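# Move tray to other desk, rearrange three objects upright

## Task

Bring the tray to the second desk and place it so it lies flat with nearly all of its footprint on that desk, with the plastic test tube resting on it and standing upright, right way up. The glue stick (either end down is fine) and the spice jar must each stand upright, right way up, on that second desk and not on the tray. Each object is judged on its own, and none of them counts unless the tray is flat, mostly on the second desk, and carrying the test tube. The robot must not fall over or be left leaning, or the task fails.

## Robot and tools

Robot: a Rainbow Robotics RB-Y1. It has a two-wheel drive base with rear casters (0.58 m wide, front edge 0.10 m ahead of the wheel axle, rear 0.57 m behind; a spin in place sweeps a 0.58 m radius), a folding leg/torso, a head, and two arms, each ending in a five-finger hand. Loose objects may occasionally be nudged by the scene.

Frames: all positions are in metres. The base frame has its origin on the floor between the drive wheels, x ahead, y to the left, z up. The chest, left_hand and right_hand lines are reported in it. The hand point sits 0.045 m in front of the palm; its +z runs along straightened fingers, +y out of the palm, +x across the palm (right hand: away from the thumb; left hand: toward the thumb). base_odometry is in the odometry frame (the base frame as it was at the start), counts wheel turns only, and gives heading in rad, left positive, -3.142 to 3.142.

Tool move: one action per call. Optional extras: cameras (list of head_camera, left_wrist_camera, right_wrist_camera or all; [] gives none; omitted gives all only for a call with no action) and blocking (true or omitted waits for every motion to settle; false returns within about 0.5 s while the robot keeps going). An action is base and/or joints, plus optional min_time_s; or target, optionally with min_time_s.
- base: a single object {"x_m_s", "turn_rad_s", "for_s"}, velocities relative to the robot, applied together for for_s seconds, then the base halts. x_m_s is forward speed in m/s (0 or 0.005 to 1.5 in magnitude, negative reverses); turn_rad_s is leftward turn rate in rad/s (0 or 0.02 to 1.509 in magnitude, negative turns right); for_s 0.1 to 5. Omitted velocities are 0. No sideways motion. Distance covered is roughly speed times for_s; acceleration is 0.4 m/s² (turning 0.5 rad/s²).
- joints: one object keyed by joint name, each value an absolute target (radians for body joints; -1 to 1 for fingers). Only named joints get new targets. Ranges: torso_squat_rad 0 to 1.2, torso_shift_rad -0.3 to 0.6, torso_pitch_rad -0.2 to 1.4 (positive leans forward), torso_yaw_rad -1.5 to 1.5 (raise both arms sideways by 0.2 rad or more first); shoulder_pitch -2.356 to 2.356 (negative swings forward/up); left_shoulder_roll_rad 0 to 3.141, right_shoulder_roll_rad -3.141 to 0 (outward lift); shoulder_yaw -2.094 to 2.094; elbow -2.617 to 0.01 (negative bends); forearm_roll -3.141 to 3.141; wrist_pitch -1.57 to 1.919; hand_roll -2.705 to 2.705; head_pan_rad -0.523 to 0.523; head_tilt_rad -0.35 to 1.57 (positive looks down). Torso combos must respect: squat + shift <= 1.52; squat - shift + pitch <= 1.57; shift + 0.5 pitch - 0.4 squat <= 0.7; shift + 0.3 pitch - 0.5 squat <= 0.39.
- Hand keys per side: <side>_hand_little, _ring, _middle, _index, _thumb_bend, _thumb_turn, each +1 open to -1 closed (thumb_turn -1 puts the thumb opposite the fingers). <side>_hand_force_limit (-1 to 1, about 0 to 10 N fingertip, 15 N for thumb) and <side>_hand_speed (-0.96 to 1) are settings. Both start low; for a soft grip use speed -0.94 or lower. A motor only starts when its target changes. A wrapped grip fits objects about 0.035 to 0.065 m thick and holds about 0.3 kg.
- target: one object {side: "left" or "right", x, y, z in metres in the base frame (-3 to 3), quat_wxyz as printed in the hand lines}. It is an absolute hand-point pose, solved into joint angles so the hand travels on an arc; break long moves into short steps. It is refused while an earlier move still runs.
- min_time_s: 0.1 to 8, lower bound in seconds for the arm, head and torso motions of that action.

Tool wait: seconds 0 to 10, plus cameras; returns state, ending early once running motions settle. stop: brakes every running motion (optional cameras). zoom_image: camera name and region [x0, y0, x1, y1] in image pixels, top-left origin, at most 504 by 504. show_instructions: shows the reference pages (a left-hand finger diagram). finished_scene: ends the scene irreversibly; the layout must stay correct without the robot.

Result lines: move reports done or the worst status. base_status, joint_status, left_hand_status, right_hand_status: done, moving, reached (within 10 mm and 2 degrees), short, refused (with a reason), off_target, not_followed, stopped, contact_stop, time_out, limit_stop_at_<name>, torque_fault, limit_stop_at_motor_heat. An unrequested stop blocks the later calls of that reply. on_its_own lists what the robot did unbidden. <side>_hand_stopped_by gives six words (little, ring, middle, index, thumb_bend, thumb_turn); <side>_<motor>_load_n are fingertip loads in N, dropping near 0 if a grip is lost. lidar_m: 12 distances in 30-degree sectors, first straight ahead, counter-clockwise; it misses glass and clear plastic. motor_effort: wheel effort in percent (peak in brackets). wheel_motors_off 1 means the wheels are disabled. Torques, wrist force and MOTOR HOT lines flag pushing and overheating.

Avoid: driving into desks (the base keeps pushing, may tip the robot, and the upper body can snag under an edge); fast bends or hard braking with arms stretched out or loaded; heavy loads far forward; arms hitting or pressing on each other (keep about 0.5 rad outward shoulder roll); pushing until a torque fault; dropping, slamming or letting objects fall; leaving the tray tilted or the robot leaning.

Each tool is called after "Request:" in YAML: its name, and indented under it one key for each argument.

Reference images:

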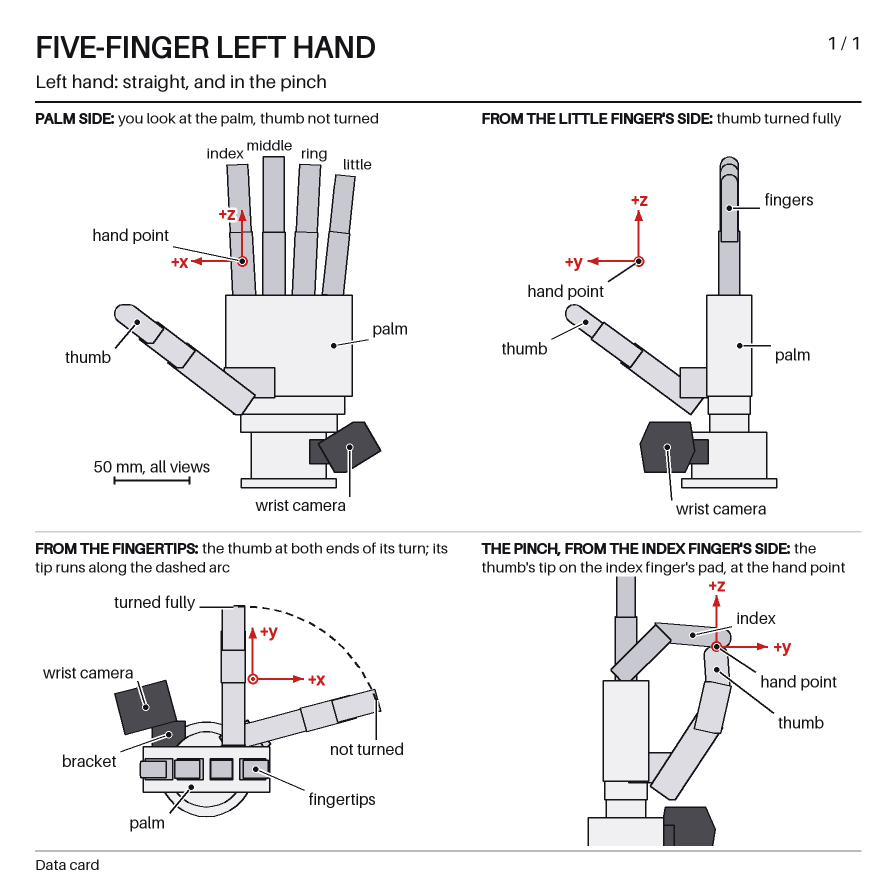

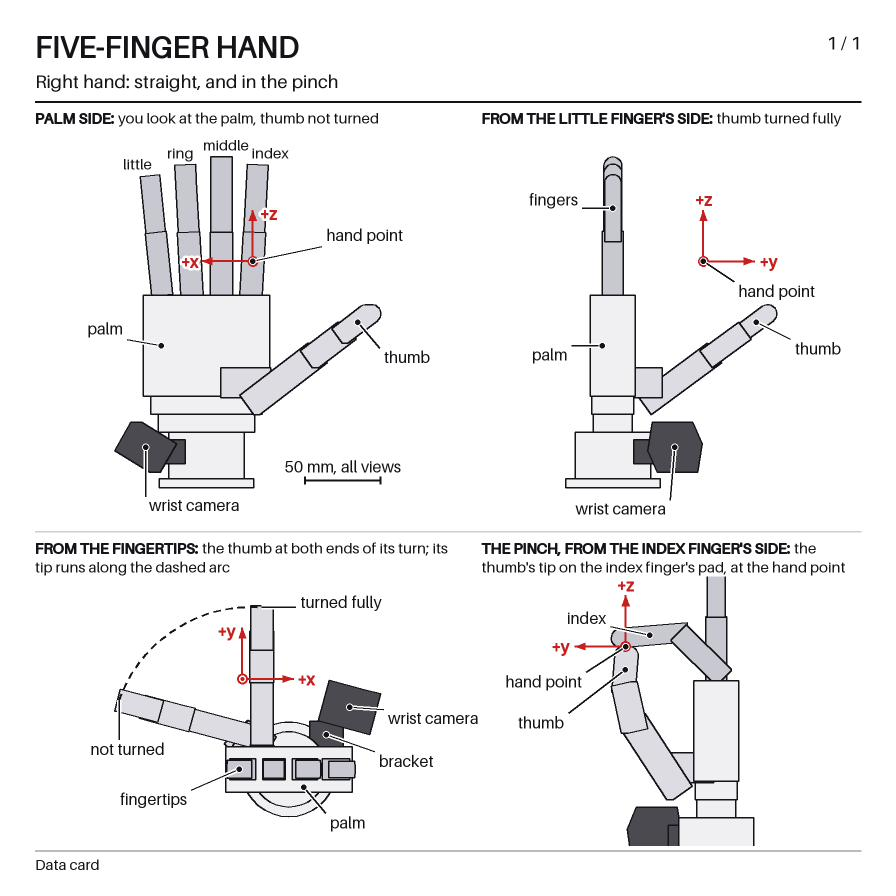

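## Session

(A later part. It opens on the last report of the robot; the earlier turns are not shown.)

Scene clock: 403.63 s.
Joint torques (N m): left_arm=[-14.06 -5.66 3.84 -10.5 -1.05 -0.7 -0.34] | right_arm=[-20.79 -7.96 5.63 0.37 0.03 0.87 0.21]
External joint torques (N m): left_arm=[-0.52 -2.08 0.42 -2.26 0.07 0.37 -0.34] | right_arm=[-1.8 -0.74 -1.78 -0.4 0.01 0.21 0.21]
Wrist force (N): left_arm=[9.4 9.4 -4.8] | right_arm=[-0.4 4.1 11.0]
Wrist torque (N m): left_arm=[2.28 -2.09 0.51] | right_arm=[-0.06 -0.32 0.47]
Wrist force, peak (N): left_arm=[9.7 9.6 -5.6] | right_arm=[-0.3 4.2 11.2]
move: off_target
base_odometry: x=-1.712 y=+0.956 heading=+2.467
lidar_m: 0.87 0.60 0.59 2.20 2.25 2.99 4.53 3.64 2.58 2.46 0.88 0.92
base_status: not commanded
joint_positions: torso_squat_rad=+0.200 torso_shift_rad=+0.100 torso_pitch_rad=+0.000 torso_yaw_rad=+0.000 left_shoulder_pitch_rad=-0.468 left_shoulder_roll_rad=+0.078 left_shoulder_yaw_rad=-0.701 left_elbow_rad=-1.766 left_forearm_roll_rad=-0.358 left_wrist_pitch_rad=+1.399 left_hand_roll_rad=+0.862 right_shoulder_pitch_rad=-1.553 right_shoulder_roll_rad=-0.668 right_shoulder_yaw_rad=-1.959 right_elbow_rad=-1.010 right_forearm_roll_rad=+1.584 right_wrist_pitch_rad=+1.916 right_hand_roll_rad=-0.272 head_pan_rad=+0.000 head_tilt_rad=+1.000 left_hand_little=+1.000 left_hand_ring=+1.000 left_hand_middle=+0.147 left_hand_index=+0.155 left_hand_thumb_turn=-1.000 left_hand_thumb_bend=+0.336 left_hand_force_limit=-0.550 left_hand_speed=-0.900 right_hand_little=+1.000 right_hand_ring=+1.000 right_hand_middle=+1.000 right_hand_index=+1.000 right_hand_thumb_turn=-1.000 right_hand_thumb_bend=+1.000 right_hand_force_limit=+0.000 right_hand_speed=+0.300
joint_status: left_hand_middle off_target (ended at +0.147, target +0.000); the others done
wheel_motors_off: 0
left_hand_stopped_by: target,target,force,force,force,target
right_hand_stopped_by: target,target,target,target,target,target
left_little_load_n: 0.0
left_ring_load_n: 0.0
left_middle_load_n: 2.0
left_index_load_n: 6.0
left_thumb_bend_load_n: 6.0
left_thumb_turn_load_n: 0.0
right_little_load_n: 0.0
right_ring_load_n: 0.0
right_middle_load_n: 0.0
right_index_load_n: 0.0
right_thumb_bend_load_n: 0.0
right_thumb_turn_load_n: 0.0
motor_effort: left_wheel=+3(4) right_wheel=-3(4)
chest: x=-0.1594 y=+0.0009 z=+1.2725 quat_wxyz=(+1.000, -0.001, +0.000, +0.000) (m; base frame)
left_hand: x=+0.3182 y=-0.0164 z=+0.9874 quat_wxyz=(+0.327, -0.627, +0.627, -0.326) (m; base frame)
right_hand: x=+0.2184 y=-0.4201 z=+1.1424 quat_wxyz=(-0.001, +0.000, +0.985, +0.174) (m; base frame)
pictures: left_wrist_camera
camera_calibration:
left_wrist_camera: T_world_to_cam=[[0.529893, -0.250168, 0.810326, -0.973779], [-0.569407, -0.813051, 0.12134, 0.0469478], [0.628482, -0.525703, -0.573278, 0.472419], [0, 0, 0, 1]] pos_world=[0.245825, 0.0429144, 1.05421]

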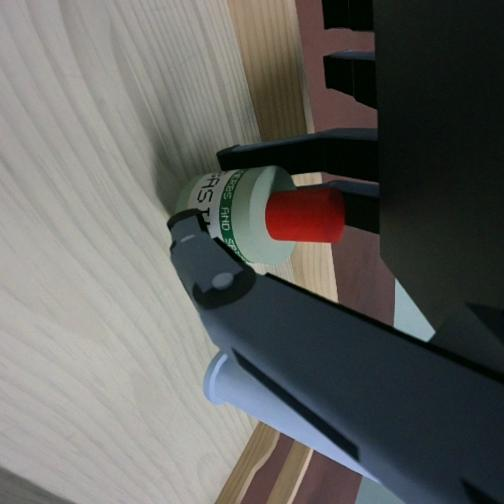

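Request:
move:
  target: {"side":"left","x":0.318,"y":-0.0164,"z":1.01,"quat_wxyz":[0.3265,-0.6272,0.6272,-0.3265]}
  min_time_s: 2
  cameras: ["left_wrist_camera"]

Request:
move:
  target: {"side":"left","x":0.316,"y":-0.012,"z":1.08,"quat_wxyz":[0.3265,-0.6272,0.6272,-0.3265]}
  min_time_s: 3
  cameras: ["left_wrist_camera"]

Scene clock: 406.40 s.
Joint torques (N m): left_arm=[-14.72 -4.91 4.1 -10.14 -1.07 -0.62 -0.39] | right_arm=[-20.56 -7.97 5.83 0.47 -0.05 0.91 0.2]
External joint torques (N m): left_arm=[-0.99 -1.49 0.65 -2.13 0.02 0.49 -0.38] | right_arm=[-1.56 -0.75 -1.58 -0.3 -0.08 0.25 0.2]
Wrist force (N): left_arm=[9.2 9.4 -4.9] | right_arm=[-0.4 4.1 10.9]
Wrist torque (N m): left_arm=[2.32 -2.03 0.48] | right_arm=[-0.07 -0.32 0.46]
Wrist force, peak (N): left_arm=[9.6 10.2 -4.5] | right_arm=[-0.5 4.0 11.2]
move: done
base_odometry: x=-1.712 y=+0.956 heading=+2.467
lidar_m: 0.88 0.60 0.59 2.20 2.25 2.99 4.53 3.64 2.57 2.45 0.88 0.92
base_status: not commanded
joint_positions: torso_squat_rad=+0.200 torso_shift_rad=+0.100 torso_pitch_rad=+0.000 torso_yaw_rad=+0.000 left_shoulder_pitch_rad=-0.498 left_shoulder_roll_rad=+0.070 left_shoulder_yaw_rad=-0.676 left_elbow_rad=-1.813 left_forearm_roll_rad=-0.337 left_wrist_pitch_rad=+1.465 left_hand_roll_rad=+0.823 right_shoulder_pitch_rad=-1.553 right_shoulder_roll_rad=-0.668 right_shoulder_yaw_rad=-1.959 right_elbow_rad=-1.010 right_forearm_roll_rad=+1.584 right_wrist_pitch_rad=+1.916 right_hand_roll_rad=-0.272 head_pan_rad=+0.000 head_tilt_rad=+1.000 left_hand_little=+1.000 left_hand_ring=+1.000 left_hand_middle=+0.147 left_hand_index=+0.155 left_hand_thumb_turn=-1.000 left_hand_thumb_bend=+0.336 left_hand_force_limit=-0.550 left_hand_speed=-0.900 right_hand_little=+1.000 right_hand_ring=+1.000 right_hand_middle=+1.000 right_hand_index=+1.000 right_hand_thumb_turn=-1.000 right_hand_thumb_bend=+1.000 right_hand_force_limit=+0.000 right_hand_speed=+0.300
joint_status: all done
wheel_motors_off: 0
left_hand_stopped_by: target,target,force,force,force,target
right_hand_stopped_by: target,target,target,target,target,target
left_little_load_n: 0.0
left_ring_load_n: 0.0
left_middle_load_n: 2.0
left_index_load_n: 6.0
left_thumb_bend_load_n: 6.0
left_thumb_turn_load_n: 0.0
right_little_load_n: 0.0
right_ring_load_n: 0.0
right_middle_load_n: 0.0
right_index_load_n: 0.0
right_thumb_bend_load_n: 0.0
right_thumb_turn_load_n: 0.0
motor_effort: left_wheel=+3(4) right_wheel=-3(4)
chest: x=-0.1594 y=+0.0009 z=+1.2725 quat_wxyz=(+1.000, -0.001, +0.000, +0.000) (m; base frame)
left_hand: x=+0.3179 y=-0.0162 z=+1.0096 quat_wxyz=(+0.327, -0.627, +0.627, -0.326) (m; base frame)
left_hand_status: reached (checked arc, planned for 2.0 s): 0 mm and 0.1 deg off.
right_hand: x=+0.2184 y=-0.4201 z=+1.1424 quat_wxyz=(-0.001, +0.000, +0.985, +0.174) (m; base frame)
pictures: left_wrist_camera
camera_calibration:
left_wrist_camera: T_world_to_cam=[[0.530037, -0.250116, 0.810249, -0.991432], [-0.569278, -0.813133, 0.121396, 0.0441701], [0.628477, -0.525601, -0.573376, 0.485485], [0, 0, 0, 1]] pos_world=[0.245524, 0.0431145, 1.07631]

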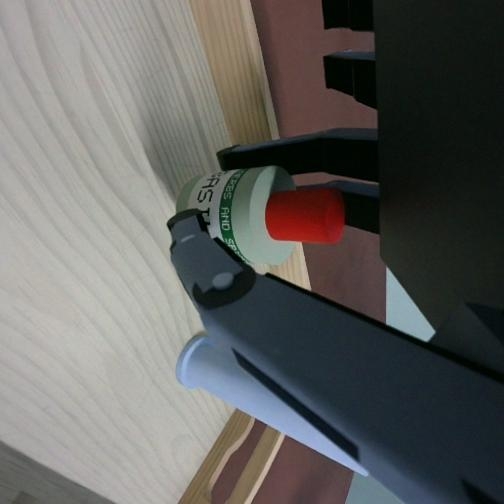

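Scene clock: 409.73 s.
Joint torques (N m): left_arm=[-15.03 -4.55 4.37 -9.06 -0.91 -1.08 -0.19] | right_arm=[-20.55 -7.74 5.85 0.44 -0.07 0.96 0.14]
External joint torques (N m): left_arm=[-0.64 -1.93 0.95 -1.98 0.07 0.16 -0.18] | right_arm=[-1.56 -0.53 -1.56 -0.34 -0.1 0.29 0.15]
Wrist force (N): left_arm=[9.0 9.4 -4.9] | right_arm=[-0.5 4.0 10.9]
Wrist torque (N m): left_arm=[2.30 -2.03 0.50] | right_arm=[-0.08 -0.32 0.45]
Wrist force, peak (N): left_arm=[9.8 9.9 -5.1] | right_arm=[-0.5 4.2 11.2]
move: done
base_odometry: x=-1.712 y=+0.956 heading=+2.467
lidar_m: 0.88 0.60 0.59 2.20 2.25 2.99 4.54 3.64 2.58 2.45 0.88 0.92
base_status: not commanded
joint_positions: torso_squat_rad=+0.200 torso_shift_rad=+0.100 torso_pitch_rad=+0.000 torso_yaw_rad=+0.000 left_shoulder_pitch_rad=-0.615 left_shoulder_roll_rad=+0.037 left_shoulder_yaw_rad=-0.578 left_elbow_rad=-1.930 left_forearm_roll_rad=-0.279 left_wrist_pitch_rad=+1.664 left_hand_roll_rad=+0.708 right_shoulder_pitch_rad=-1.553 right_shoulder_roll_rad=-0.668 right_shoulder_yaw_rad=-1.959 right_elbow_rad=-1.010 right_forearm_roll_rad=+1.584 right_wrist_pitch_rad=+1.916 right_hand_roll_rad=-0.272 head_pan_rad=+0.000 head_tilt_rad=+1.000 left_hand_little=+1.000 left_hand_ring=+1.000 left_hand_middle=+0.147 left_hand_index=+0.155 left_hand_thumb_turn=-1.000 left_hand_thumb_bend=+0.336 left_hand_force_limit=-0.550 left_hand_speed=-0.900 right_hand_little=+1.000 right_hand_ring=+1.000 right_hand_middle=+1.000 right_hand_index=+1.000 right_hand_thumb_turn=-1.000 right_hand_thumb_bend=+1.000 right_hand_force_limit=+0.000 right_hand_speed=+0.300
joint_status: all done
wheel_motors_off: 0
left_hand_stopped_by: target,target,force,force,force,target
right_hand_stopped_by: target,target,target,target,target,target
left_little_load_n: 0.0
left_ring_load_n: 0.0
left_middle_load_n: 2.0
left_index_load_n: 6.0
left_thumb_bend_load_n: 6.0
left_thumb_turn_load_n: 0.0
right_little_load_n: 0.0
right_ring_load_n: 0.0
right_middle_load_n: 0.0
right_index_load_n: 0.0
right_thumb_bend_load_n: 0.0
right_thumb_turn_load_n: 0.0
motor_effort: left_wheel=+3(4) right_wheel=-3(4)
chest: x=-0.1594 y=+0.0009 z=+1.2725 quat_wxyz=(+1.000, -0.001, +0.000, +0.000) (m; base frame)
left_hand: x=+0.3162 y=-0.0123 z=+1.0790 quat_wxyz=(+0.327, -0.627, +0.627, -0.327) (m; base frame)
left_hand_status: reached (checked arc, planned for 3.0 s): 1 mm and 0.1 deg off.
right_hand: x=+0.2184 y=-0.4201 z=+1.1424 quat_wxyz=(-0.001, +0.000, +0.985, +0.174) (m; base frame)
pictures: left_wrist_camera
camera_calibration:
left_wrist_camera: T_world_to_cam=[[0.528824, -0.250101, 0.811045, -1.04625], [-0.570294, -0.812433, 0.121318, 0.0382897], [0.628578, -0.52669, -0.572265, 0.527203], [0, 0, 0, 1]] pos_world=[0.24373, 0.0471123, 1.14561]

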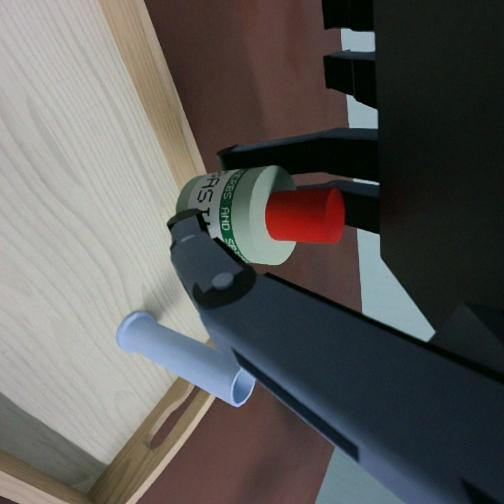

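Request:
move:
  target: {"side":"left","x":0.31,"y":0.08,"z":1.145,"quat_wxyz":[0.3265,-0.6272,0.6272,-0.3265]}
  min_time_s: 3
  cameras: ["left_wrist_camera","head_camera"]

Request:
move:
  target: {"side":"left","x":0.29,"y":0.22,"z":1.15,"quat_wxyz":[0.3265,-0.6272,0.6272,-0.3265]}
  min_time_s: 3
  cameras: ["left_wrist_camera","head_camera"]

Scene clock: 413.27 s.
Joint torques (N m): left_arm=[-15.58 1.62 3.74 -7.14 -0.59 -1.19 -0.31] | right_arm=[-20.9 -7.97 5.78 0.43 -0.07 0.99 0.19]
External joint torques (N m): left_arm=[-0.99 0.75 0.46 -1.73 0.11 0.23 -0.3] | right_arm=[-1.9 -0.75 -1.63 -0.34 -0.09 0.33 0.2]
Wrist force (N): left_arm=[9.3 9.5 -5.2] | right_arm=[-0.5 4.0 11.0]
Wrist torque (N m): left_arm=[2.32 -2.08 0.52] | right_arm=[-0.10 -0.31 0.46]
Wrist force, peak (N): left_arm=[9.8 9.8 -5.0] | right_arm=[-0.5 4.0 11.2]
move: done
base_odometry: x=-1.712 y=+0.956 heading=+2.467
lidar_m: 0.88 0.60 0.59 2.20 2.26 2.99 4.54 3.64 2.58 2.45 0.88 0.92
base_status: not commanded
joint_positions: torso_squat_rad=+0.200 torso_shift_rad=+0.100 torso_pitch_rad=+0.000 torso_yaw_rad=+0.000 left_shoulder_pitch_rad=-0.641 left_shoulder_roll_rad=+0.170 left_shoulder_yaw_rad=-0.310 left_elbow_rad=-2.194 left_forearm_roll_rad=-0.079 left_wrist_pitch_rad=+1.859 left_hand_roll_rad=+0.497 right_shoulder_pitch_rad=-1.553 right_shoulder_roll_rad=-0.668 right_shoulder_yaw_rad=-1.959 right_elbow_rad=-1.010 right_forearm_roll_rad=+1.584 right_wrist_pitch_rad=+1.916 right_hand_roll_rad=-0.272 head_pan_rad=+0.000 head_tilt_rad=+1.000 left_hand_little=+1.000 left_hand_ring=+1.000 left_hand_middle=+0.147 left_hand_index=+0.155 left_hand_thumb_turn=-1.000 left_hand_thumb_bend=+0.336 left_hand_force_limit=-0.550 left_hand_speed=-0.900 right_hand_little=+1.000 right_hand_ring=+1.000 right_hand_middle=+1.000 right_hand_index=+1.000 right_hand_thumb_turn=-1.000 right_hand_thumb_bend=+1.000 right_hand_force_limit=+0.000 right_hand_speed=+0.300
joint_status: all done
wheel_motors_off: 0
left_hand_stopped_by: target,target,force,force,force,target
right_hand_stopped_by: target,target,target,target,target,target
left_little_load_n: 0.0
left_ring_load_n: 0.0
left_middle_load_n: 2.0
left_index_load_n: 6.0
left_thumb_bend_load_n: 6.0
left_thumb_turn_load_n: 0.0
right_little_load_n: 0.0
right_ring_load_n: 0.0
right_middle_load_n: 0.0
right_index_load_n: 0.0
right_thumb_bend_load_n: 0.0
right_thumb_turn_load_n: 0.0
motor_effort: left_wheel=+3(4) right_wheel=-4(4)
chest: x=-0.1594 y=+0.0009 z=+1.2725 quat_wxyz=(+1.000, -0.001, +0.000, +0.000) (m; base frame)
left_hand: x=+0.3100 y=+0.0797 z=+1.1446 quat_wxyz=(+0.327, -0.627, +0.627, -0.327) (m; base frame)
left_hand_status: reached (checked arc, planned for 3.0 s): 1 mm and 0.1 deg off.
right_hand: x=+0.2184 y=-0.4201 z=+1.1424 quat_wxyz=(-0.001, +0.000, +0.985, +0.174) (m; base frame)
pictures: head_camera, left_wrist_camera
camera_calibration:
head_camera: T_world_to_cam=[[0.0258904, -0.999611, -0.0103296, 0.0145746], [-0.85909, -0.0169648, -0.511543, 0.694268], [0.511169, 0.0221182, -0.859196, 1.28751], [0, 0, 0, 1]] pos_world=[-0.0620758, -0.00213043, 1.46152]
left_wrist_camera: T_world_to_cam=[[0.528717, -0.250352, 0.811038, -1.07312], [-0.569741, -0.812946, 0.120475, 0.10242], [0.629169, -0.525779, -0.572454, 0.617008], [0, 0, 0, 1]] pos_world=[0.237527, 0.139014, 1.21121]

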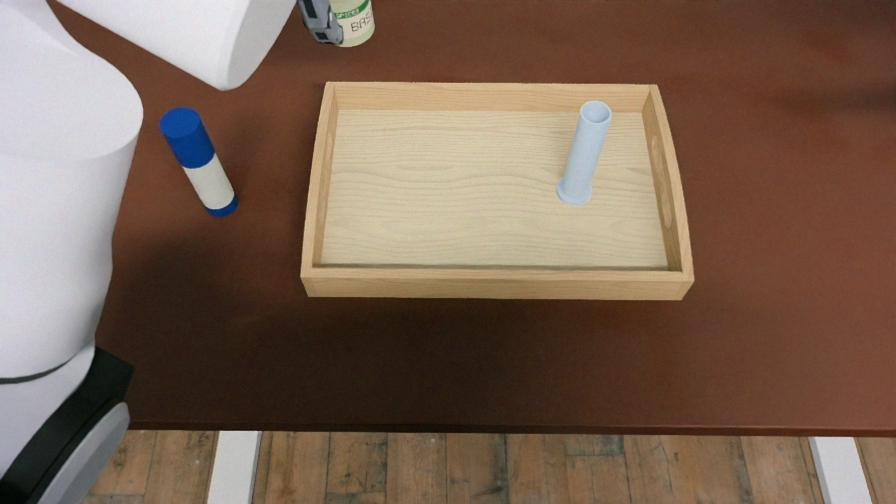

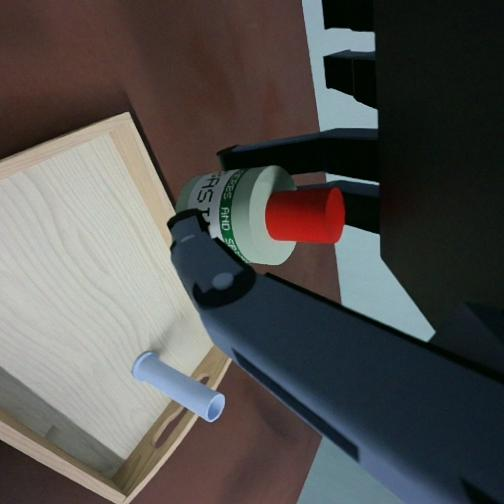

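Scene clock: 416.60 s.
Joint torques (N m): left_arm=[-11.91 6.46 3.94 -6.22 -0.41 -1.72 -0.41] | right_arm=[-20.6 -7.82 5.93 0.51 0.04 0.96 0.1]
External joint torques (N m): left_arm=[0.86 1.18 0.87 -1.49 0.02 -0.17 -0.41] | right_arm=[-1.61 -0.6 -1.48 -0.27 0.01 0.3 0.1]
Wrist force (N): left_arm=[8.9 9.6 -4.9] | right_arm=[-0.5 4.2 10.9]
Wrist torque (N m): left_arm=[2.33 -1.99 0.47] | right_arm=[-0.06 -0.31 0.45]
Wrist force, peak (N): left_arm=[9.4 10.0 -5.0] | right_arm=[-0.5 4.2 11.2]
move: done
base_odometry: x=-1.712 y=+0.956 heading=+2.467
lidar_m: 0.88 0.60 0.59 2.20 2.26 2.99 4.53 3.64 2.57 2.46 0.88 0.92
base_status: not commanded
joint_positions: torso_squat_rad=+0.200 torso_shift_rad=+0.100 torso_pitch_rad=+0.000 torso_yaw_rad=+0.000 left_shoulder_pitch_rad=-0.440 left_shoulder_roll_rad=+0.380 left_shoulder_yaw_rad=+0.100 left_elbow_rad=-2.374 left_forearm_roll_rad=+0.272 left_wrist_pitch_rad=+1.832 left_hand_roll_rad=+0.289 right_shoulder_pitch_rad=-1.553 right_shoulder_roll_rad=-0.668 right_shoulder_yaw_rad=-1.959 right_elbow_rad=-1.010 right_forearm_roll_rad=+1.584 right_wrist_pitch_rad=+1.916 right_hand_roll_rad=-0.272 head_pan_rad=+0.000 head_tilt_rad=+1.000 left_hand_little=+1.000 left_hand_ring=+1.000 left_hand_middle=+0.147 left_hand_index=+0.155 left_hand_thumb_turn=-1.000 left_hand_thumb_bend=+0.336 left_hand_force_limit=-0.550 left_hand_speed=-0.900 right_hand_little=+1.000 right_hand_ring=+1.000 right_hand_middle=+1.000 right_hand_index=+1.000 right_hand_thumb_turn=-1.000 right_hand_thumb_bend=+1.000 right_hand_force_limit=+0.000 right_hand_speed=+0.300
joint_status: all done
wheel_motors_off: 0
left_hand_stopped_by: target,target,force,force,force,target
right_hand_stopped_by: target,target,target,target,target,target
left_little_load_n: 0.0
left_ring_load_n: 0.0
left_middle_load_n: 2.0
left_index_load_n: 6.0
left_thumb_bend_load_n: 6.0
left_thumb_turn_load_n: 0.0
right_little_load_n: 0.0
right_ring_load_n: 0.0
right_middle_load_n: 0.0
right_index_load_n: 0.0
right_thumb_bend_load_n: 0.0
right_thumb_turn_load_n: 0.0
motor_effort: left_wheel=+3(4) right_wheel=-3(4)
chest: x=-0.1594 y=+0.0009 z=+1.2725 quat_wxyz=(+1.000, -0.001, +0.000, +0.000) (m; base frame)
left_hand: x=+0.2900 y=+0.2195 z=+1.1506 quat_wxyz=(+0.332, -0.628, +0.625, -0.325) (m; base frame)
left_hand_status: reached (checked arc, planned for 3.0 s): 1 mm and 0.7 deg off.
right_hand: x=+0.2184 y=-0.4201 z=+1.1424 quat_wxyz=(-0.001, +0.000, +0.985, +0.174) (m; base frame)
pictures: head_camera, left_wrist_camera
camera_calibration:
head_camera: T_world_to_cam=[[0.0258904, -0.999611, -0.0103296, 0.0145746], [-0.85909, -0.0169648, -0.511543, 0.694268], [0.511169, 0.0221182, -0.859196, 1.28751], [0, 0, 0, 1]] pos_world=[-0.0620758, -0.00213043, 1.46152]
left_wrist_camera: T_world_to_cam=[[0.527247, -0.250737, 0.811875, -1.03294], [-0.563083, -0.81866, 0.112844, 0.212021], [0.636355, -0.51665, -0.572822, 0.702909], [0, 0, 0, 1]] pos_world=[0.216703, 0.277733, 1.21734]

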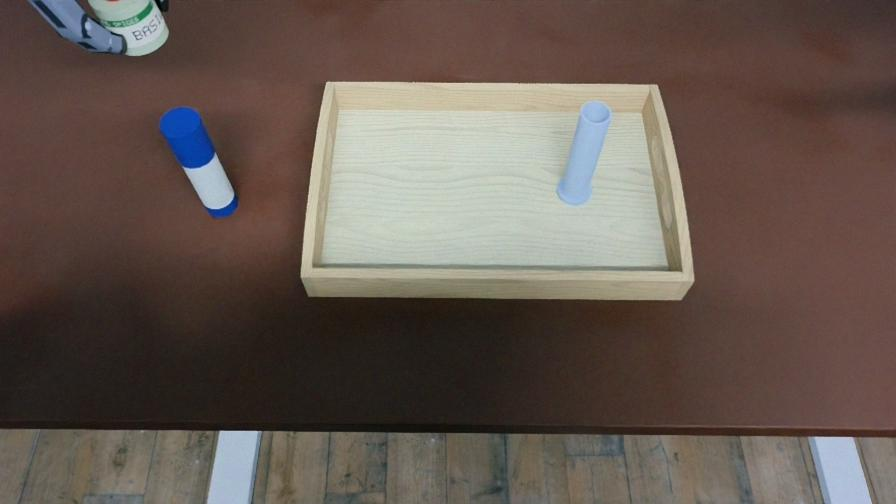

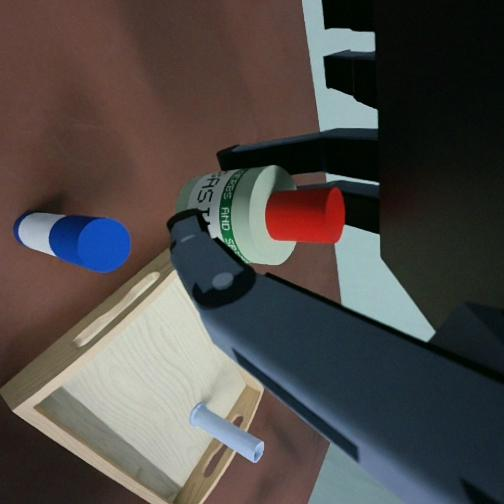

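Request:
move:
  target: {"side":"left","x":0.29,"y":0.31,"z":1.12,"quat_wxyz":[0.3265,-0.6272,0.6272,-0.3265]}
  min_time_s: 3
  cameras: ["left_wrist_camera"]

Request:
move:
  target: {"side":"left","x":0.29,"y":0.315,"z":1.03,"quat_wxyz":[0.3265,-0.6272,0.6272,-0.3265]}
  min_time_s: 3
  cameras: ["left_wrist_camera","head_camera"]

Scene clock: 420.27 s.
Joint torques (N m): left_arm=[-10.24 9.8 3.87 -5.63 -0.06 -1.88 -0.4] | right_arm=[-20.83 -7.82 5.7 0.39 -0.02 0.9 0.14]
External joint torques (N m): left_arm=[1.18 1.48 0.49 0.16 0.04 -0.27 -0.4] | right_arm=[-1.83 -0.6 -1.72 -0.39 -0.04 0.23 0.15]
Wrist force (N): left_arm=[8.7 9.4 -4.7] | right_arm=[-0.4 4.2 11.0]
Wrist torque (N m): left_arm=[2.26 -1.98 0.48] | right_arm=[-0.07 -0.32 0.46]
Wrist force, peak (N): left_arm=[9.6 9.4 -5.0] | right_arm=[-0.4 4.1 11.2]
move: done
base_odometry: x=-1.712 y=+0.956 heading=+2.467
lidar_m: 0.88 0.60 0.59 2.20 2.26 2.99 4.53 3.64 2.58 2.45 0.88 0.92
base_status: not commanded
joint_positions: torso_squat_rad=+0.200 torso_shift_rad=+0.100 torso_pitch_rad=+0.000 torso_yaw_rad=+0.000 left_shoulder_pitch_rad=-0.259 left_shoulder_roll_rad=+0.460 left_shoulder_yaw_rad=+0.367 left_elbow_rad=-2.256 left_forearm_roll_rad=+0.514 left_wrist_pitch_rad=+1.620 left_hand_roll_rad=+0.088 right_shoulder_pitch_rad=-1.553 right_shoulder_roll_rad=-0.668 right_shoulder_yaw_rad=-1.959 right_elbow_rad=-1.010 right_forearm_roll_rad=+1.584 right_wrist_pitch_rad=+1.916 right_hand_roll_rad=-0.272 head_pan_rad=+0.000 head_tilt_rad=+1.000 left_hand_little=+1.000 left_hand_ring=+1.000 left_hand_middle=+0.147 left_hand_index=+0.155 left_hand_thumb_turn=-1.000 left_hand_thumb_bend=+0.336 left_hand_force_limit=-0.550 left_hand_speed=-0.900 right_hand_little=+1.000 right_hand_ring=+1.000 right_hand_middle=+1.000 right_hand_index=+1.000 right_hand_thumb_turn=-1.000 right_hand_thumb_bend=+1.000 right_hand_force_limit=+0.000 right_hand_speed=+0.300
joint_status: all done
wheel_motors_off: 0
left_hand_stopped_by: target,target,force,force,force,target
right_hand_stopped_by: target,target,target,target,target,target
left_little_load_n: 0.0
left_ring_load_n: 0.0
left_middle_load_n: 2.0
left_index_load_n: 6.0
left_thumb_bend_load_n: 6.5
left_thumb_turn_load_n: 0.0
right_little_load_n: 0.0
right_ring_load_n: 0.0
right_middle_load_n: 0.0
right_index_load_n: 0.0
right_thumb_bend_load_n: 0.0
right_thumb_turn_load_n: 0.0
motor_effort: left_wheel=+4(4) right_wheel=-4(4)
chest: x=-0.1594 y=+0.0009 z=+1.2725 quat_wxyz=(+1.000, -0.001, +0.000, +0.000) (m; base frame)
left_hand: x=+0.2899 y=+0.3097 z=+1.1201 quat_wxyz=(+0.327, -0.627, +0.627, -0.327) (m; base frame)
left_hand_status: reached (checked arc, planned for 3.0 s): 0 mm and 0.0 deg off.
right_hand: x=+0.2184 y=-0.4201 z=+1.1424 quat_wxyz=(-0.001, +0.000, +0.985, +0.174) (m; base frame)
pictures: left_wrist_camera
camera_calibration:
left_wrist_camera: T_world_to_cam=[[0.529451, -0.249203, 0.810913, -0.985526], [-0.569034, -0.813274, 0.121599, 0.279586], [0.629191, -0.525817, -0.572393, 0.736434], [0, 0, 0, 1]] pos_world=[0.217524, 0.369014, 1.18671]

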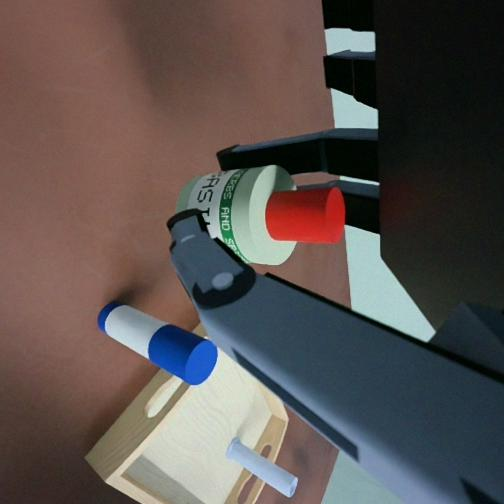

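Scene clock: 423.60 s.
Joint torques (N m): left_arm=[-9.05 5.18 1.39 -8.03 -0.19 -1.77 -0.3] | right_arm=[-20.51 -7.89 5.73 0.38 0.02 0.9 0.15]
External joint torques (N m): left_arm=[0.83 -1.78 -1.65 -0.16 -0.32 -0.15 -0.29] | right_arm=[-1.52 -0.67 -1.68 -0.39 0 0.24 0.15]
Wrist force (N): left_arm=[9.5 9.6 -5.2] | right_arm=[-0.4 4.0 10.7]
Wrist torque (N m): left_arm=[2.33 -2.14 0.46] | right_arm=[-0.08 -0.33 0.45]
Wrist force, peak (N): left_arm=[9.8 9.4 -5.3] | right_arm=[-0.5 4.2 11.1]
move: done
base_odometry: x=-1.712 y=+0.956 heading=+2.467
lidar_m: 0.88 0.60 0.59 2.20 2.26 2.99 4.53 3.64 2.58 2.45 0.89 0.92
base_status: not commanded
joint_positions: torso_squat_rad=+0.200 torso_shift_rad=+0.100 torso_pitch_rad=+0.000 torso_yaw_rad=+0.000 left_shoulder_pitch_rad=-0.053 left_shoulder_roll_rad=+0.327 left_shoulder_yaw_rad=+0.319 left_elbow_rad=-2.152 left_forearm_roll_rad=+0.449 left_wrist_pitch_rad=+1.311 left_hand_roll_rad=-0.060 right_shoulder_pitch_rad=-1.553 right_shoulder_roll_rad=-0.668 right_shoulder_yaw_rad=-1.959 right_elbow_rad=-1.010 right_forearm_roll_rad=+1.584 right_wrist_pitch_rad=+1.916 right_hand_roll_rad=-0.272 head_pan_rad=+0.000 head_tilt_rad=+1.000 left_hand_little=+1.000 left_hand_ring=+1.000 left_hand_middle=+0.147 left_hand_index=+0.155 left_hand_thumb_turn=-1.000 left_hand_thumb_bend=+0.336 left_hand_force_limit=-0.550 left_hand_speed=-0.900 right_hand_little=+1.000 right_hand_ring=+1.000 right_hand_middle=+1.000 right_hand_index=+1.000 right_hand_thumb_turn=-1.000 right_hand_thumb_bend=+1.000 right_hand_force_limit=+0.000 right_hand_speed=+0.300
joint_status: all done
wheel_motors_off: 0
left_hand_stopped_by: target,target,force,force,force,target
right_hand_stopped_by: target,target,target,target,target,target
left_little_load_n: 0.0
left_ring_load_n: 0.0
left_middle_load_n: 2.0
left_index_load_n: 6.0
left_thumb_bend_load_n: 6.0
left_thumb_turn_load_n: 0.0
right_little_load_n: 0.0
right_ring_load_n: 0.0
right_middle_load_n: 0.0
right_index_load_n: 0.0
right_thumb_bend_load_n: -0.5
right_thumb_turn_load_n: 0.0
motor_effort: left_wheel=+3(4) right_wheel=-4(4)
chest: x=-0.1594 y=+0.0009 z=+1.2725 quat_wxyz=(+1.000, -0.001, +0.000, +0.000) (m; base frame)
left_hand: x=+0.2899 y=+0.3152 z=+1.0302 quat_wxyz=(+0.327, -0.627, +0.627, -0.326) (m; base frame)
left_hand_status: reached (checked arc, planned for 3.0 s): 0 mm and 0.0 deg off.
right_hand: x=+0.2184 y=-0.4201 z=+1.1424 quat_wxyz=(-0.001, +0.000, +0.985, +0.174) (m; base frame)
pictures: head_camera, left_wrist_camera
camera_calibration:
head_camera: T_world_to_cam=[[0.0258904, -0.999611, -0.0103296, 0.0145746], [-0.85909, -0.0169648, -0.511543, 0.694268], [0.511169, 0.0221182, -0.859196, 1.28751], [0, 0, 0, 1]] pos_world=[-0.0620758, -0.00213043, 1.46152]
left_wrist_camera: T_world_to_cam=[[0.529768, -0.249583, 0.810588, -0.910879], [-0.568961, -0.813352, 0.121416, 0.295054], [0.62899, -0.525515, -0.572891, 0.688413], [0, 0, 0, 1]] pos_world=[0.217423, 0.374415, 1.09691]

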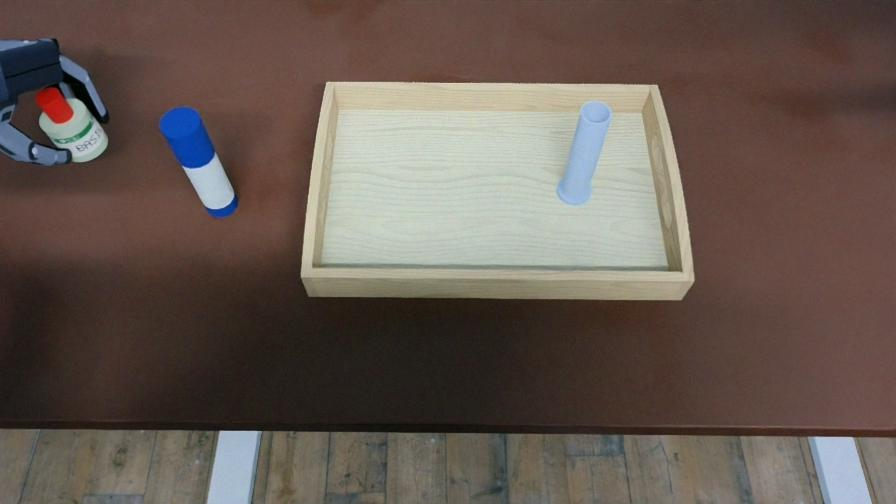

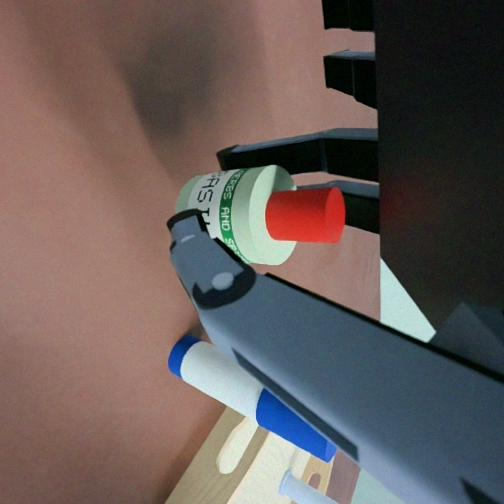

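Request:
move:
  target: {"side":"left","x":0.29,"y":0.315,"z":0.995,"quat_wxyz":[0.3265,-0.6272,0.6272,-0.3265]}
  min_time_s: 2
  cameras: ["head_camera"]

Request:
move:
  target: {"side":"left","x":0.29,"y":0.315,"z":0.983,"quat_wxyz":[0.3265,-0.6272,0.6272,-0.3265]}
  min_time_s: 1.5
  cameras: ["head_camera"]

Request:
zoom_image:
  camera: "head_camera"
  region: [0, 60, 240, 240]

Scene clock: 426.17 s.
Joint torques (N m): left_arm=[-8.73 4.92 0.47 -8.77 -0.11 -1.78 -0.4] | right_arm=[-20.85 -7.78 5.57 0.32 -0.02 0.95 0.18]
External joint torques (N m): left_arm=[0.71 -1.52 -2.37 -0.3 -0.33 -0.17 -0.39] | right_arm=[-1.85 -0.56 -1.84 -0.46 -0.04 0.28 0.18]
Wrist force (N): left_arm=[9.3 9.7 -4.3] | right_arm=[-0.3 4.0 11.1]
Wrist torque (N m): left_arm=[2.29 -2.03 0.45] | right_arm=[-0.11 -0.33 0.45]
Wrist force, peak (N): left_arm=[9.6 9.7 -5.2] | right_arm=[-0.4 4.0 11.2]
move: done
base_odometry: x=-1.712 y=+0.956 heading=+2.467
lidar_m: 0.87 0.60 0.59 2.20 2.25 2.99 4.53 3.64 2.58 2.46 0.88 0.92
base_status: not commanded
joint_positions: torso_squat_rad=+0.200 torso_shift_rad=+0.100 torso_pitch_rad=+0.000 torso_yaw_rad=+0.000 left_shoulder_pitch_rad=+0.002 left_shoulder_roll_rad=+0.283 left_shoulder_yaw_rad=+0.295 left_elbow_rad=-2.084 left_forearm_roll_rad=+0.435 left_wrist_pitch_rad=+1.188 left_hand_roll_rad=-0.116 right_shoulder_pitch_rad=-1.553 right_shoulder_roll_rad=-0.668 right_shoulder_yaw_rad=-1.959 right_elbow_rad=-1.010 right_forearm_roll_rad=+1.584 right_wrist_pitch_rad=+1.916 right_hand_roll_rad=-0.272 head_pan_rad=+0.000 head_tilt_rad=+1.000 left_hand_little=+1.000 left_hand_ring=+1.000 left_hand_middle=+0.147 left_hand_index=+0.155 left_hand_thumb_turn=-1.000 left_hand_thumb_bend=+0.336 left_hand_force_limit=-0.550 left_hand_speed=-0.900 right_hand_little=+1.000 right_hand_ring=+1.000 right_hand_middle=+1.000 right_hand_index=+1.000 right_hand_thumb_turn=-1.000 right_hand_thumb_bend=+1.000 right_hand_force_limit=+0.000 right_hand_speed=+0.300
joint_status: all done
wheel_motors_off: 0
left_hand_stopped_by: target,target,force,force,force,target
right_hand_stopped_by: target,target,target,target,target,target
left_little_load_n: 0.0
left_ring_load_n: 0.0
left_middle_load_n: 2.0
left_index_load_n: 6.0
left_thumb_bend_load_n: 6.0
left_thumb_turn_load_n: 0.0
right_little_load_n: 0.0
right_ring_load_n: 0.5
right_middle_load_n: 0.0
right_index_load_n: 0.0
right_thumb_bend_load_n: 0.0
right_thumb_turn_load_n: 0.0
motor_effort: left_wheel=+3(4) right_wheel=-3(4)
chest: x=-0.1594 y=+0.0009 z=+1.2725 quat_wxyz=(+1.000, -0.001, +0.000, +0.000) (m; base frame)
left_hand: x=+0.2899 y=+0.3152 z=+0.9952 quat_wxyz=(+0.327, -0.627, +0.627, -0.326) (m; base frame)
left_hand_status: reached (checked arc, planned for 2.0 s): 0 mm and 0.0 deg off.
right_hand: x=+0.2184 y=-0.4201 z=+1.1424 quat_wxyz=(-0.001, +0.000, +0.985, +0.174) (m; base frame)
pictures: head_camera
camera_calibration:
head_camera: T_world_to_cam=[[0.0258904, -0.999611, -0.0103296, 0.0145746], [-0.85909, -0.0169648, -0.511543, 0.694268], [0.511169, 0.0221182, -0.859196, 1.28751], [0, 0, 0, 1]] pos_world=[-0.0620758, -0.00213043, 1.46152]

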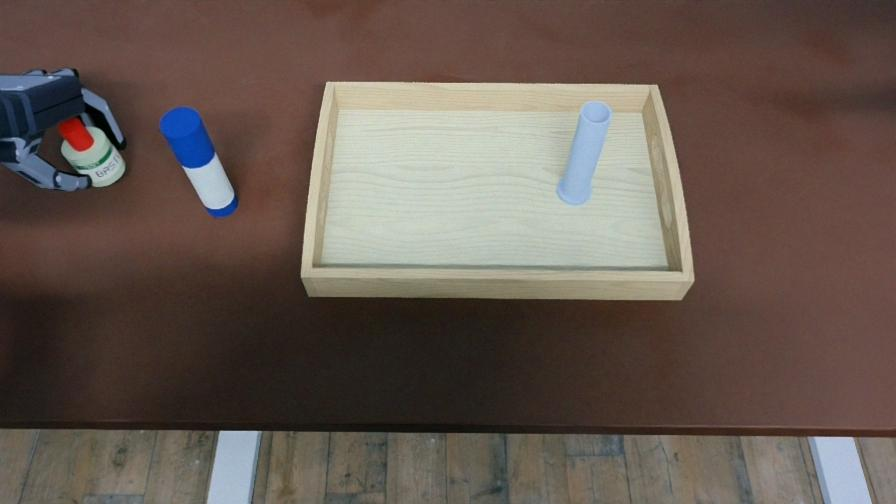

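Scene clock: 428.00 s.
Joint torques (N m): left_arm=[-8.22 4.67 0.87 -8.89 -0.02 -1.82 -0.44] | right_arm=[-20.71 -7.66 5.72 0.46 -0.22 0.94 0.14]
External joint torques (N m): left_arm=[1.09 -1.61 -1.91 -0.26 -0.26 -0.22 -0.44] | right_arm=[-1.71 -0.44 -1.69 -0.31 -0.24 0.28 0.14]
Wrist force (N): left_arm=[9.6 8.9 -4.8] | right_arm=[-0.4 4.1 10.9]
Wrist torque (N m): left_arm=[2.22 -2.11 0.53] | right_arm=[-0.08 -0.32 0.47]
Wrist force, peak (N): left_arm=[9.4 9.9 -4.8] | right_arm=[-0.4 4.2 11.2]
move: done
base_odometry: x=-1.712 y=+0.956 heading=+2.467
lidar_m: 0.87 0.59 0.59 2.20 2.26 2.99 4.53 3.64 2.58 2.45 0.89 0.92
base_status: not commanded
joint_positions: torso_squat_rad=+0.200 torso_shift_rad=+0.100 torso_pitch_rad=+0.000 torso_yaw_rad=+0.000 left_shoulder_pitch_rad=+0.019 left_shoulder_roll_rad=+0.271 left_shoulder_yaw_rad=+0.288 left_elbow_rad=-2.059 left_forearm_roll_rad=+0.432 left_wrist_pitch_rad=+1.147 left_hand_roll_rad=-0.134 right_shoulder_pitch_rad=-1.553 right_shoulder_roll_rad=-0.668 right_shoulder_yaw_rad=-1.959 right_elbow_rad=-1.010 right_forearm_roll_rad=+1.584 right_wrist_pitch_rad=+1.916 right_hand_roll_rad=-0.272 head_pan_rad=+0.000 head_tilt_rad=+1.000 left_hand_little=+1.000 left_hand_ring=+1.000 left_hand_middle=+0.147 left_hand_index=+0.155 left_hand_thumb_turn=-1.000 left_hand_thumb_bend=+0.336 left_hand_force_limit=-0.550 left_hand_speed=-0.900 right_hand_little=+1.000 right_hand_ring=+1.000 right_hand_middle=+1.000 right_hand_index=+1.000 right_hand_thumb_turn=-1.000 right_hand_thumb_bend=+1.000 right_hand_force_limit=+0.000 right_hand_speed=+0.300
joint_status: all done
wheel_motors_off: 0
left_hand_stopped_by: target,target,force,force,force,target
right_hand_stopped_by: target,target,target,target,target,target
left_little_load_n: 0.0
left_ring_load_n: 0.0
left_middle_load_n: 2.0
left_index_load_n: 6.0
left_thumb_bend_load_n: 6.0
left_thumb_turn_load_n: 0.0
right_little_load_n: 0.0
right_ring_load_n: 0.0
right_middle_load_n: 0.0
right_index_load_n: 0.0
right_thumb_bend_load_n: 0.0
right_thumb_turn_load_n: 0.0
motor_effort: left_wheel=+4(4) right_wheel=-3(4)
chest: x=-0.1594 y=+0.0009 z=+1.2725 quat_wxyz=(+1.000, -0.001, +0.000, +0.000) (m; base frame)
left_hand: x=+0.2895 y=+0.3151 z=+0.9834 quat_wxyz=(+0.327, -0.627, +0.627, -0.326) (m; base frame)
left_hand_status: reached (checked arc, planned for 1.5 s): 1 mm and 0.1 deg off.
right_hand: x=+0.2184 y=-0.4201 z=+1.1424 quat_wxyz=(-0.001, +0.000, +0.985, +0.174) (m; base frame)
pictures: head_camera
camera_calibration:
head_camera: T_world_to_cam=[[0.0258904, -0.999611, -0.0103296, 0.0145746], [-0.85909, -0.0169648, -0.511543, 0.694268], [0.511169, 0.0221182, -0.859196, 1.28751], [0, 0, 0, 1]] pos_world=[-0.0620758, -0.00213043, 1.46152]

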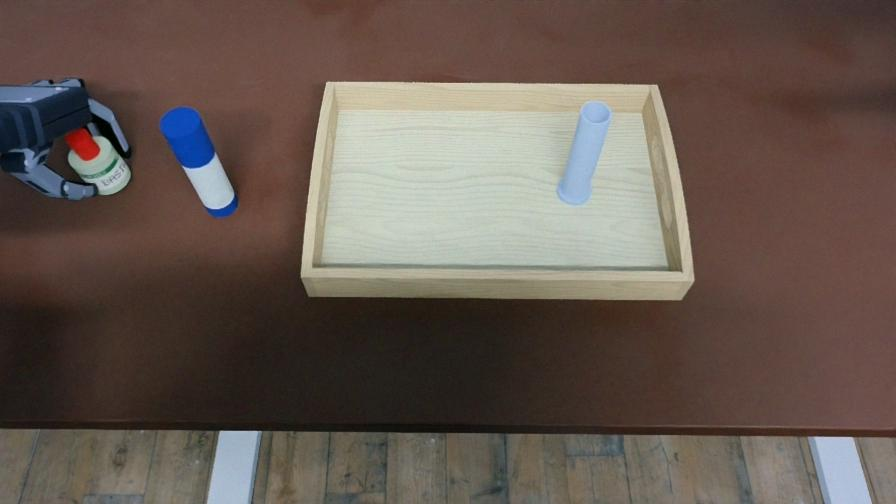

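Scaled by 2.100 from the camera's 896x504 image, which has a finer 1280x720 frame.

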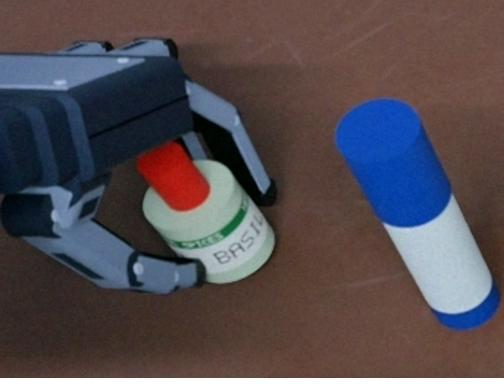

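Request:
move:
  target: {"side":"left","x":0.29,"y":0.315,"z":0.980,"quat_wxyz":[0.3265,-0.6272,0.6272,-0.3265]}
  min_time_s: 1
  cameras: []

Request:
move:
  target: {"side":"left","x":0.29,"y":0.315,"z":0.9775,"quat_wxyz":[0.3265,-0.6272,0.6272,-0.3265]}
  min_time_s: 1
  cameras: ["head_camera"]

Request:
zoom_image:
  camera: "head_camera"
  region: [0, 60, 240, 240]

Scene clock: 429.57 s.
Joint torques (N m): left_arm=[-7.97 4.52 1.08 -9.03 0.39 -1.68 -0.3] | right_arm=[-20.55 -7.74 5.6 0.35 -0.03 0.99 0.16]
External joint torques (N m): left_arm=[1.33 -1.73 -1.69 -0.35 0.15 -0.08 -0.29] | right_arm=[-1.55 -0.52 -1.81 -0.42 -0.05 0.33 0.16]
Wrist force (N): left_arm=[9.1 9.4 -4.8] | right_arm=[-0.4 3.9 10.9]
Wrist torque (N m): left_arm=[2.29 -2.01 0.48] | right_arm=[-0.12 -0.33 0.46]
Wrist force, peak (N): left_arm=[9.8 9.4 -4.9] | right_arm=[-0.4 4.0 11.2]
move: done
base_odometry: x=-1.712 y=+0.956 heading=+2.467
lidar_m: 0.87 0.60 0.59 2.20 2.26 2.99 4.54 3.64 2.58 2.46 0.89 0.93
base_status: not commanded
joint_positions: torso_squat_rad=+0.200 torso_shift_rad=+0.100 torso_pitch_rad=+0.000 torso_yaw_rad=+0.000 left_shoulder_pitch_rad=+0.022 left_shoulder_roll_rad=+0.268 left_shoulder_yaw_rad=+0.285 left_elbow_rad=-2.049 left_forearm_roll_rad=+0.433 left_wrist_pitch_rad=+1.134 left_hand_roll_rad=-0.139 right_shoulder_pitch_rad=-1.553 right_shoulder_roll_rad=-0.668 right_shoulder_yaw_rad=-1.959 right_elbow_rad=-1.010 right_forearm_roll_rad=+1.584 right_wrist_pitch_rad=+1.916 right_hand_roll_rad=-0.272 head_pan_rad=+0.000 head_tilt_rad=+1.000 left_hand_little=+1.000 left_hand_ring=+1.000 left_hand_middle=+0.147 left_hand_index=+0.155 left_hand_thumb_turn=-1.000 left_hand_thumb_bend=+0.336 left_hand_force_limit=-0.550 left_hand_speed=-0.900 right_hand_little=+1.000 right_hand_ring=+1.000 right_hand_middle=+1.000 right_hand_index=+1.000 right_hand_thumb_turn=-1.000 right_hand_thumb_bend=+1.000 right_hand_force_limit=+0.000 right_hand_speed=+0.300
joint_status: all done
wheel_motors_off: 0
left_hand_stopped_by: target,target,force,force,force,target
right_hand_stopped_by: target,target,target,target,target,target
left_little_load_n: 0.0
left_ring_load_n: 0.0
left_middle_load_n: 2.0
left_index_load_n: 6.0
left_thumb_bend_load_n: 6.0
left_thumb_turn_load_n: 0.0
right_little_load_n: 0.0
right_ring_load_n: 0.0
right_middle_load_n: 0.0
right_index_load_n: 0.5
right_thumb_bend_load_n: 0.0
right_thumb_turn_load_n: 0.0
motor_effort: left_wheel=+3(4) right_wheel=-4(4)
chest: x=-0.1594 y=+0.0009 z=+1.2725 quat_wxyz=(+1.000, -0.001, +0.000, +0.000) (m; base frame)
left_hand: x=+0.2900 y=+0.3152 z=+0.9802 quat_wxyz=(+0.327, -0.627, +0.627, -0.326) (m; base frame)
left_hand_status: reached (checked arc, planned for 1.0 s): 0 mm and 0.0 deg off.
right_hand: x=+0.2184 y=-0.4201 z=+1.1424 quat_wxyz=(-0.001, +0.000, +0.985, +0.174) (m; base frame)
pictures: none
No camera images: "cameras" was empty.

Scene clock: 430.90 s.
Joint torques (N m): left_arm=[-6.11 3.57 0.14 -5.46 0.05 -0.88 -0.4] | right_arm=[-20.45 -7.94 5.66 0.42 0.01 0.91 0.22]
External joint torques (N m): left_arm=[3.16 -2.66 -2.63 3.26 -0.19 0.73 -0.4] | right_arm=[-1.45 -0.72 -1.75 -0.35 -0.01 0.24 0.22]
Wrist force (N): left_arm=[9.5 3.5 -14.5] | right_arm=[-0.4 3.8 10.8]
Wrist torque (N m): left_arm=[2.37 -2.22 0.63] | right_arm=[-0.12 -0.33 0.45]
Wrist force, peak (N): left_arm=[9.3 5.1 -14.7] | right_arm=[-0.5 4.0 11.2]
move: done
base_odometry: x=-1.712 y=+0.956 heading=+2.467
lidar_m: 0.87 0.60 0.59 2.20 2.26 2.99 4.54 3.64 2.58 2.46 0.88 0.92
base_status: not commanded
joint_positions: torso_squat_rad=+0.200 torso_shift_rad=+0.100 torso_pitch_rad=+0.000 torso_yaw_rad=+0.000 left_shoulder_pitch_rad=+0.024 left_shoulder_roll_rad=+0.266 left_shoulder_yaw_rad=+0.284 left_elbow_rad=-2.044 left_forearm_roll_rad=+0.433 left_wrist_pitch_rad=+1.125 left_hand_roll_rad=-0.143 right_shoulder_pitch_rad=-1.553 right_shoulder_roll_rad=-0.668 right_shoulder_yaw_rad=-1.959 right_elbow_rad=-1.010 right_forearm_roll_rad=+1.584 right_wrist_pitch_rad=+1.916 right_hand_roll_rad=-0.272 head_pan_rad=+0.000 head_tilt_rad=+1.000 left_hand_little=+1.000 left_hand_ring=+1.000 left_hand_middle=+0.147 left_hand_index=+0.155 left_hand_thumb_turn=-1.000 left_hand_thumb_bend=+0.336 left_hand_force_limit=-0.550 left_hand_speed=-0.900 right_hand_little=+1.000 right_hand_ring=+1.000 right_hand_middle=+1.000 right_hand_index=+1.000 right_hand_thumb_turn=-1.000 right_hand_thumb_bend=+1.000 right_hand_force_limit=+0.000 right_hand_speed=+0.300
joint_status: all done
wheel_motors_off: 0
left_hand_stopped_by: target,target,force,force,force,target
right_hand_stopped_by: target,target,target,target,target,target
left_little_load_n: 0.0
left_ring_load_n: 0.0
left_middle_load_n: -3.5
left_index_load_n: 5.0
left_thumb_bend_load_n: 7.0
left_thumb_turn_load_n: 1.0
right_little_load_n: 0.0
right_ring_load_n: 0.0
right_middle_load_n: 0.0
right_index_load_n: 0.0
right_thumb_bend_load_n: 0.0
right_thumb_turn_load_n: 0.0
motor_effort: left_wheel=+3(4) right_wheel=-3(4)
chest: x=-0.1596 y=+0.0009 z=+1.2725 quat_wxyz=(+1.000, -0.001, +0.000, +0.000) (m; base frame)
left_hand: x=+0.2903 y=+0.3152 z=+0.9784 quat_wxyz=(+0.327, -0.627, +0.627, -0.327) (m; base frame)
left_hand_status: reached (checked arc, planned for 1.0 s): 1 mm and 0.1 deg off.
right_hand: x=+0.2183 y=-0.4201 z=+1.1425 quat_wxyz=(-0.001, +0.000, +0.985, +0.174) (m; base frame)
pictures: head_camera
camera_calibration:
head_camera: T_world_to_cam=[[0.0258922, -0.999611, -0.0103237, 0.0145722], [-0.859001, -0.0169654, -0.511692, 0.69437], [0.511318, 0.0221169, -0.859107, 1.28758], [0, 0, 0, 1]] pos_world=[-0.0622766, -0.00213043, 1.46162]

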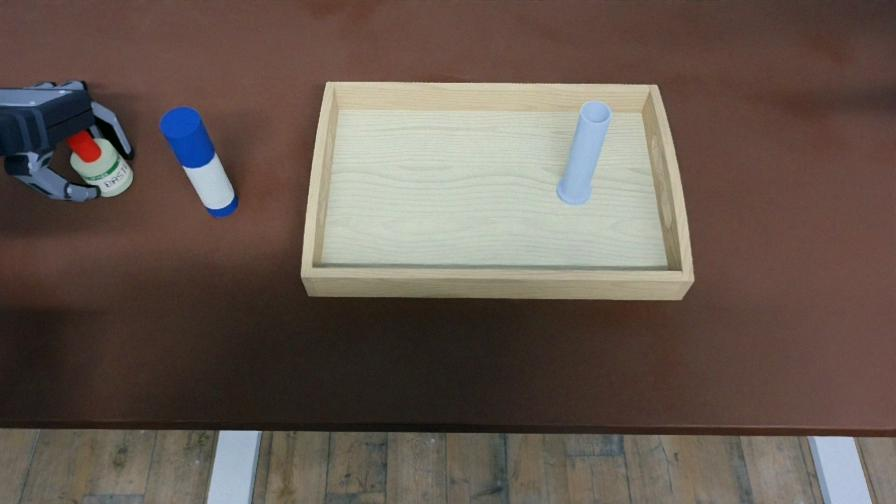

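Scaled by 2.100 from the camera's 896x504 image, which has a finer 1280x720 frame.

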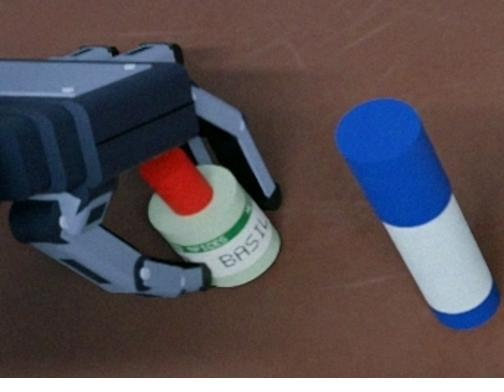

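Request:
move:
  target: {"side":"left","x":0.29,"y":0.315,"z":0.9792,"quat_wxyz":[0.3265,-0.6272,0.6272,-0.3265]}
  min_time_s: 1
  cameras: []

Scene clock: 432.40 s.
Joint torques (N m): left_arm=[-8.18 5.68 1.64 -7.8 -0.01 -1.05 -0.15] | right_arm=[-20.89 -7.97 5.68 0.48 0 0.92 0.19]
External joint torques (N m): left_arm=[1.1 -0.55 -1.12 0.91 -0.25 0.55 -0.15] | right_arm=[-1.89 -0.76 -1.73 -0.3 -0.02 0.26 0.19]
Wrist force (N): left_arm=[9.5 5.5 -13.4] | right_arm=[-0.5 3.8 10.8]
Wrist torque (N m): left_arm=[2.35 -2.24 0.57] | right_arm=[-0.11 -0.30 0.45]
Wrist force, peak (N): left_arm=[9.4 4.2 -15.0] | right_arm=[-0.3 4.2 11.0]
move: done
base_odometry: x=-1.712 y=+0.956 heading=+2.467
lidar_m: 0.87 0.60 0.59 2.20 2.26 2.99 4.53 3.64 2.58 2.45 0.88 0.92
base_status: not commanded
joint_positions: torso_squat_rad=+0.200 torso_shift_rad=+0.100 torso_pitch_rad=+0.000 torso_yaw_rad=+0.000 left_shoulder_pitch_rad=+0.024 left_shoulder_roll_rad=+0.266 left_shoulder_yaw_rad=+0.284 left_elbow_rad=-2.045 left_forearm_roll_rad=+0.433 left_wrist_pitch_rad=+1.125 left_hand_roll_rad=-0.143 right_shoulder_pitch_rad=-1.553 right_shoulder_roll_rad=-0.668 right_shoulder_yaw_rad=-1.959 right_elbow_rad=-1.010 right_forearm_roll_rad=+1.584 right_wrist_pitch_rad=+1.916 right_hand_roll_rad=-0.272 head_pan_rad=+0.000 head_tilt_rad=+1.000 left_hand_little=+1.000 left_hand_ring=+1.000 left_hand_middle=+0.147 left_hand_index=+0.155 left_hand_thumb_turn=-1.000 left_hand_thumb_bend=+0.336 left_hand_force_limit=-0.550 left_hand_speed=-0.900 right_hand_little=+1.000 right_hand_ring=+1.000 right_hand_middle=+1.000 right_hand_index=+1.000 right_hand_thumb_turn=-1.000 right_hand_thumb_bend=+1.000 right_hand_force_limit=+0.000 right_hand_speed=+0.300
joint_status: all done
wheel_motors_off: 0
left_hand_stopped_by: target,target,force,force,force,target
right_hand_stopped_by: target,target,target,target,target,target
left_little_load_n: 0.0
left_ring_load_n: 0.0
left_middle_load_n: -3.5
left_index_load_n: 4.5
left_thumb_bend_load_n: 7.0
left_thumb_turn_load_n: 1.0
right_little_load_n: 0.0
right_ring_load_n: 0.0
right_middle_load_n: 0.0
right_index_load_n: 0.0
right_thumb_bend_load_n: 0.0
right_thumb_turn_load_n: 0.0
motor_effort: left_wheel=+3(4) right_wheel=-4(4)
chest: x=-0.1596 y=+0.0009 z=+1.2725 quat_wxyz=(+1.000, -0.001, +0.000, +0.000) (m; base frame)
left_hand: x=+0.2904 y=+0.3152 z=+0.9786 quat_wxyz=(+0.328, -0.627, +0.627, -0.327) (m; base frame)
left_hand_status: reached (checked arc, planned for 1.0 s): 1 mm and 0.2 deg off.
right_hand: x=+0.2183 y=-0.4201 z=+1.1425 quat_wxyz=(-0.001, +0.000, +0.985, +0.174) (m; base frame)
pictures: none
No camera images: "cameras" was empty.


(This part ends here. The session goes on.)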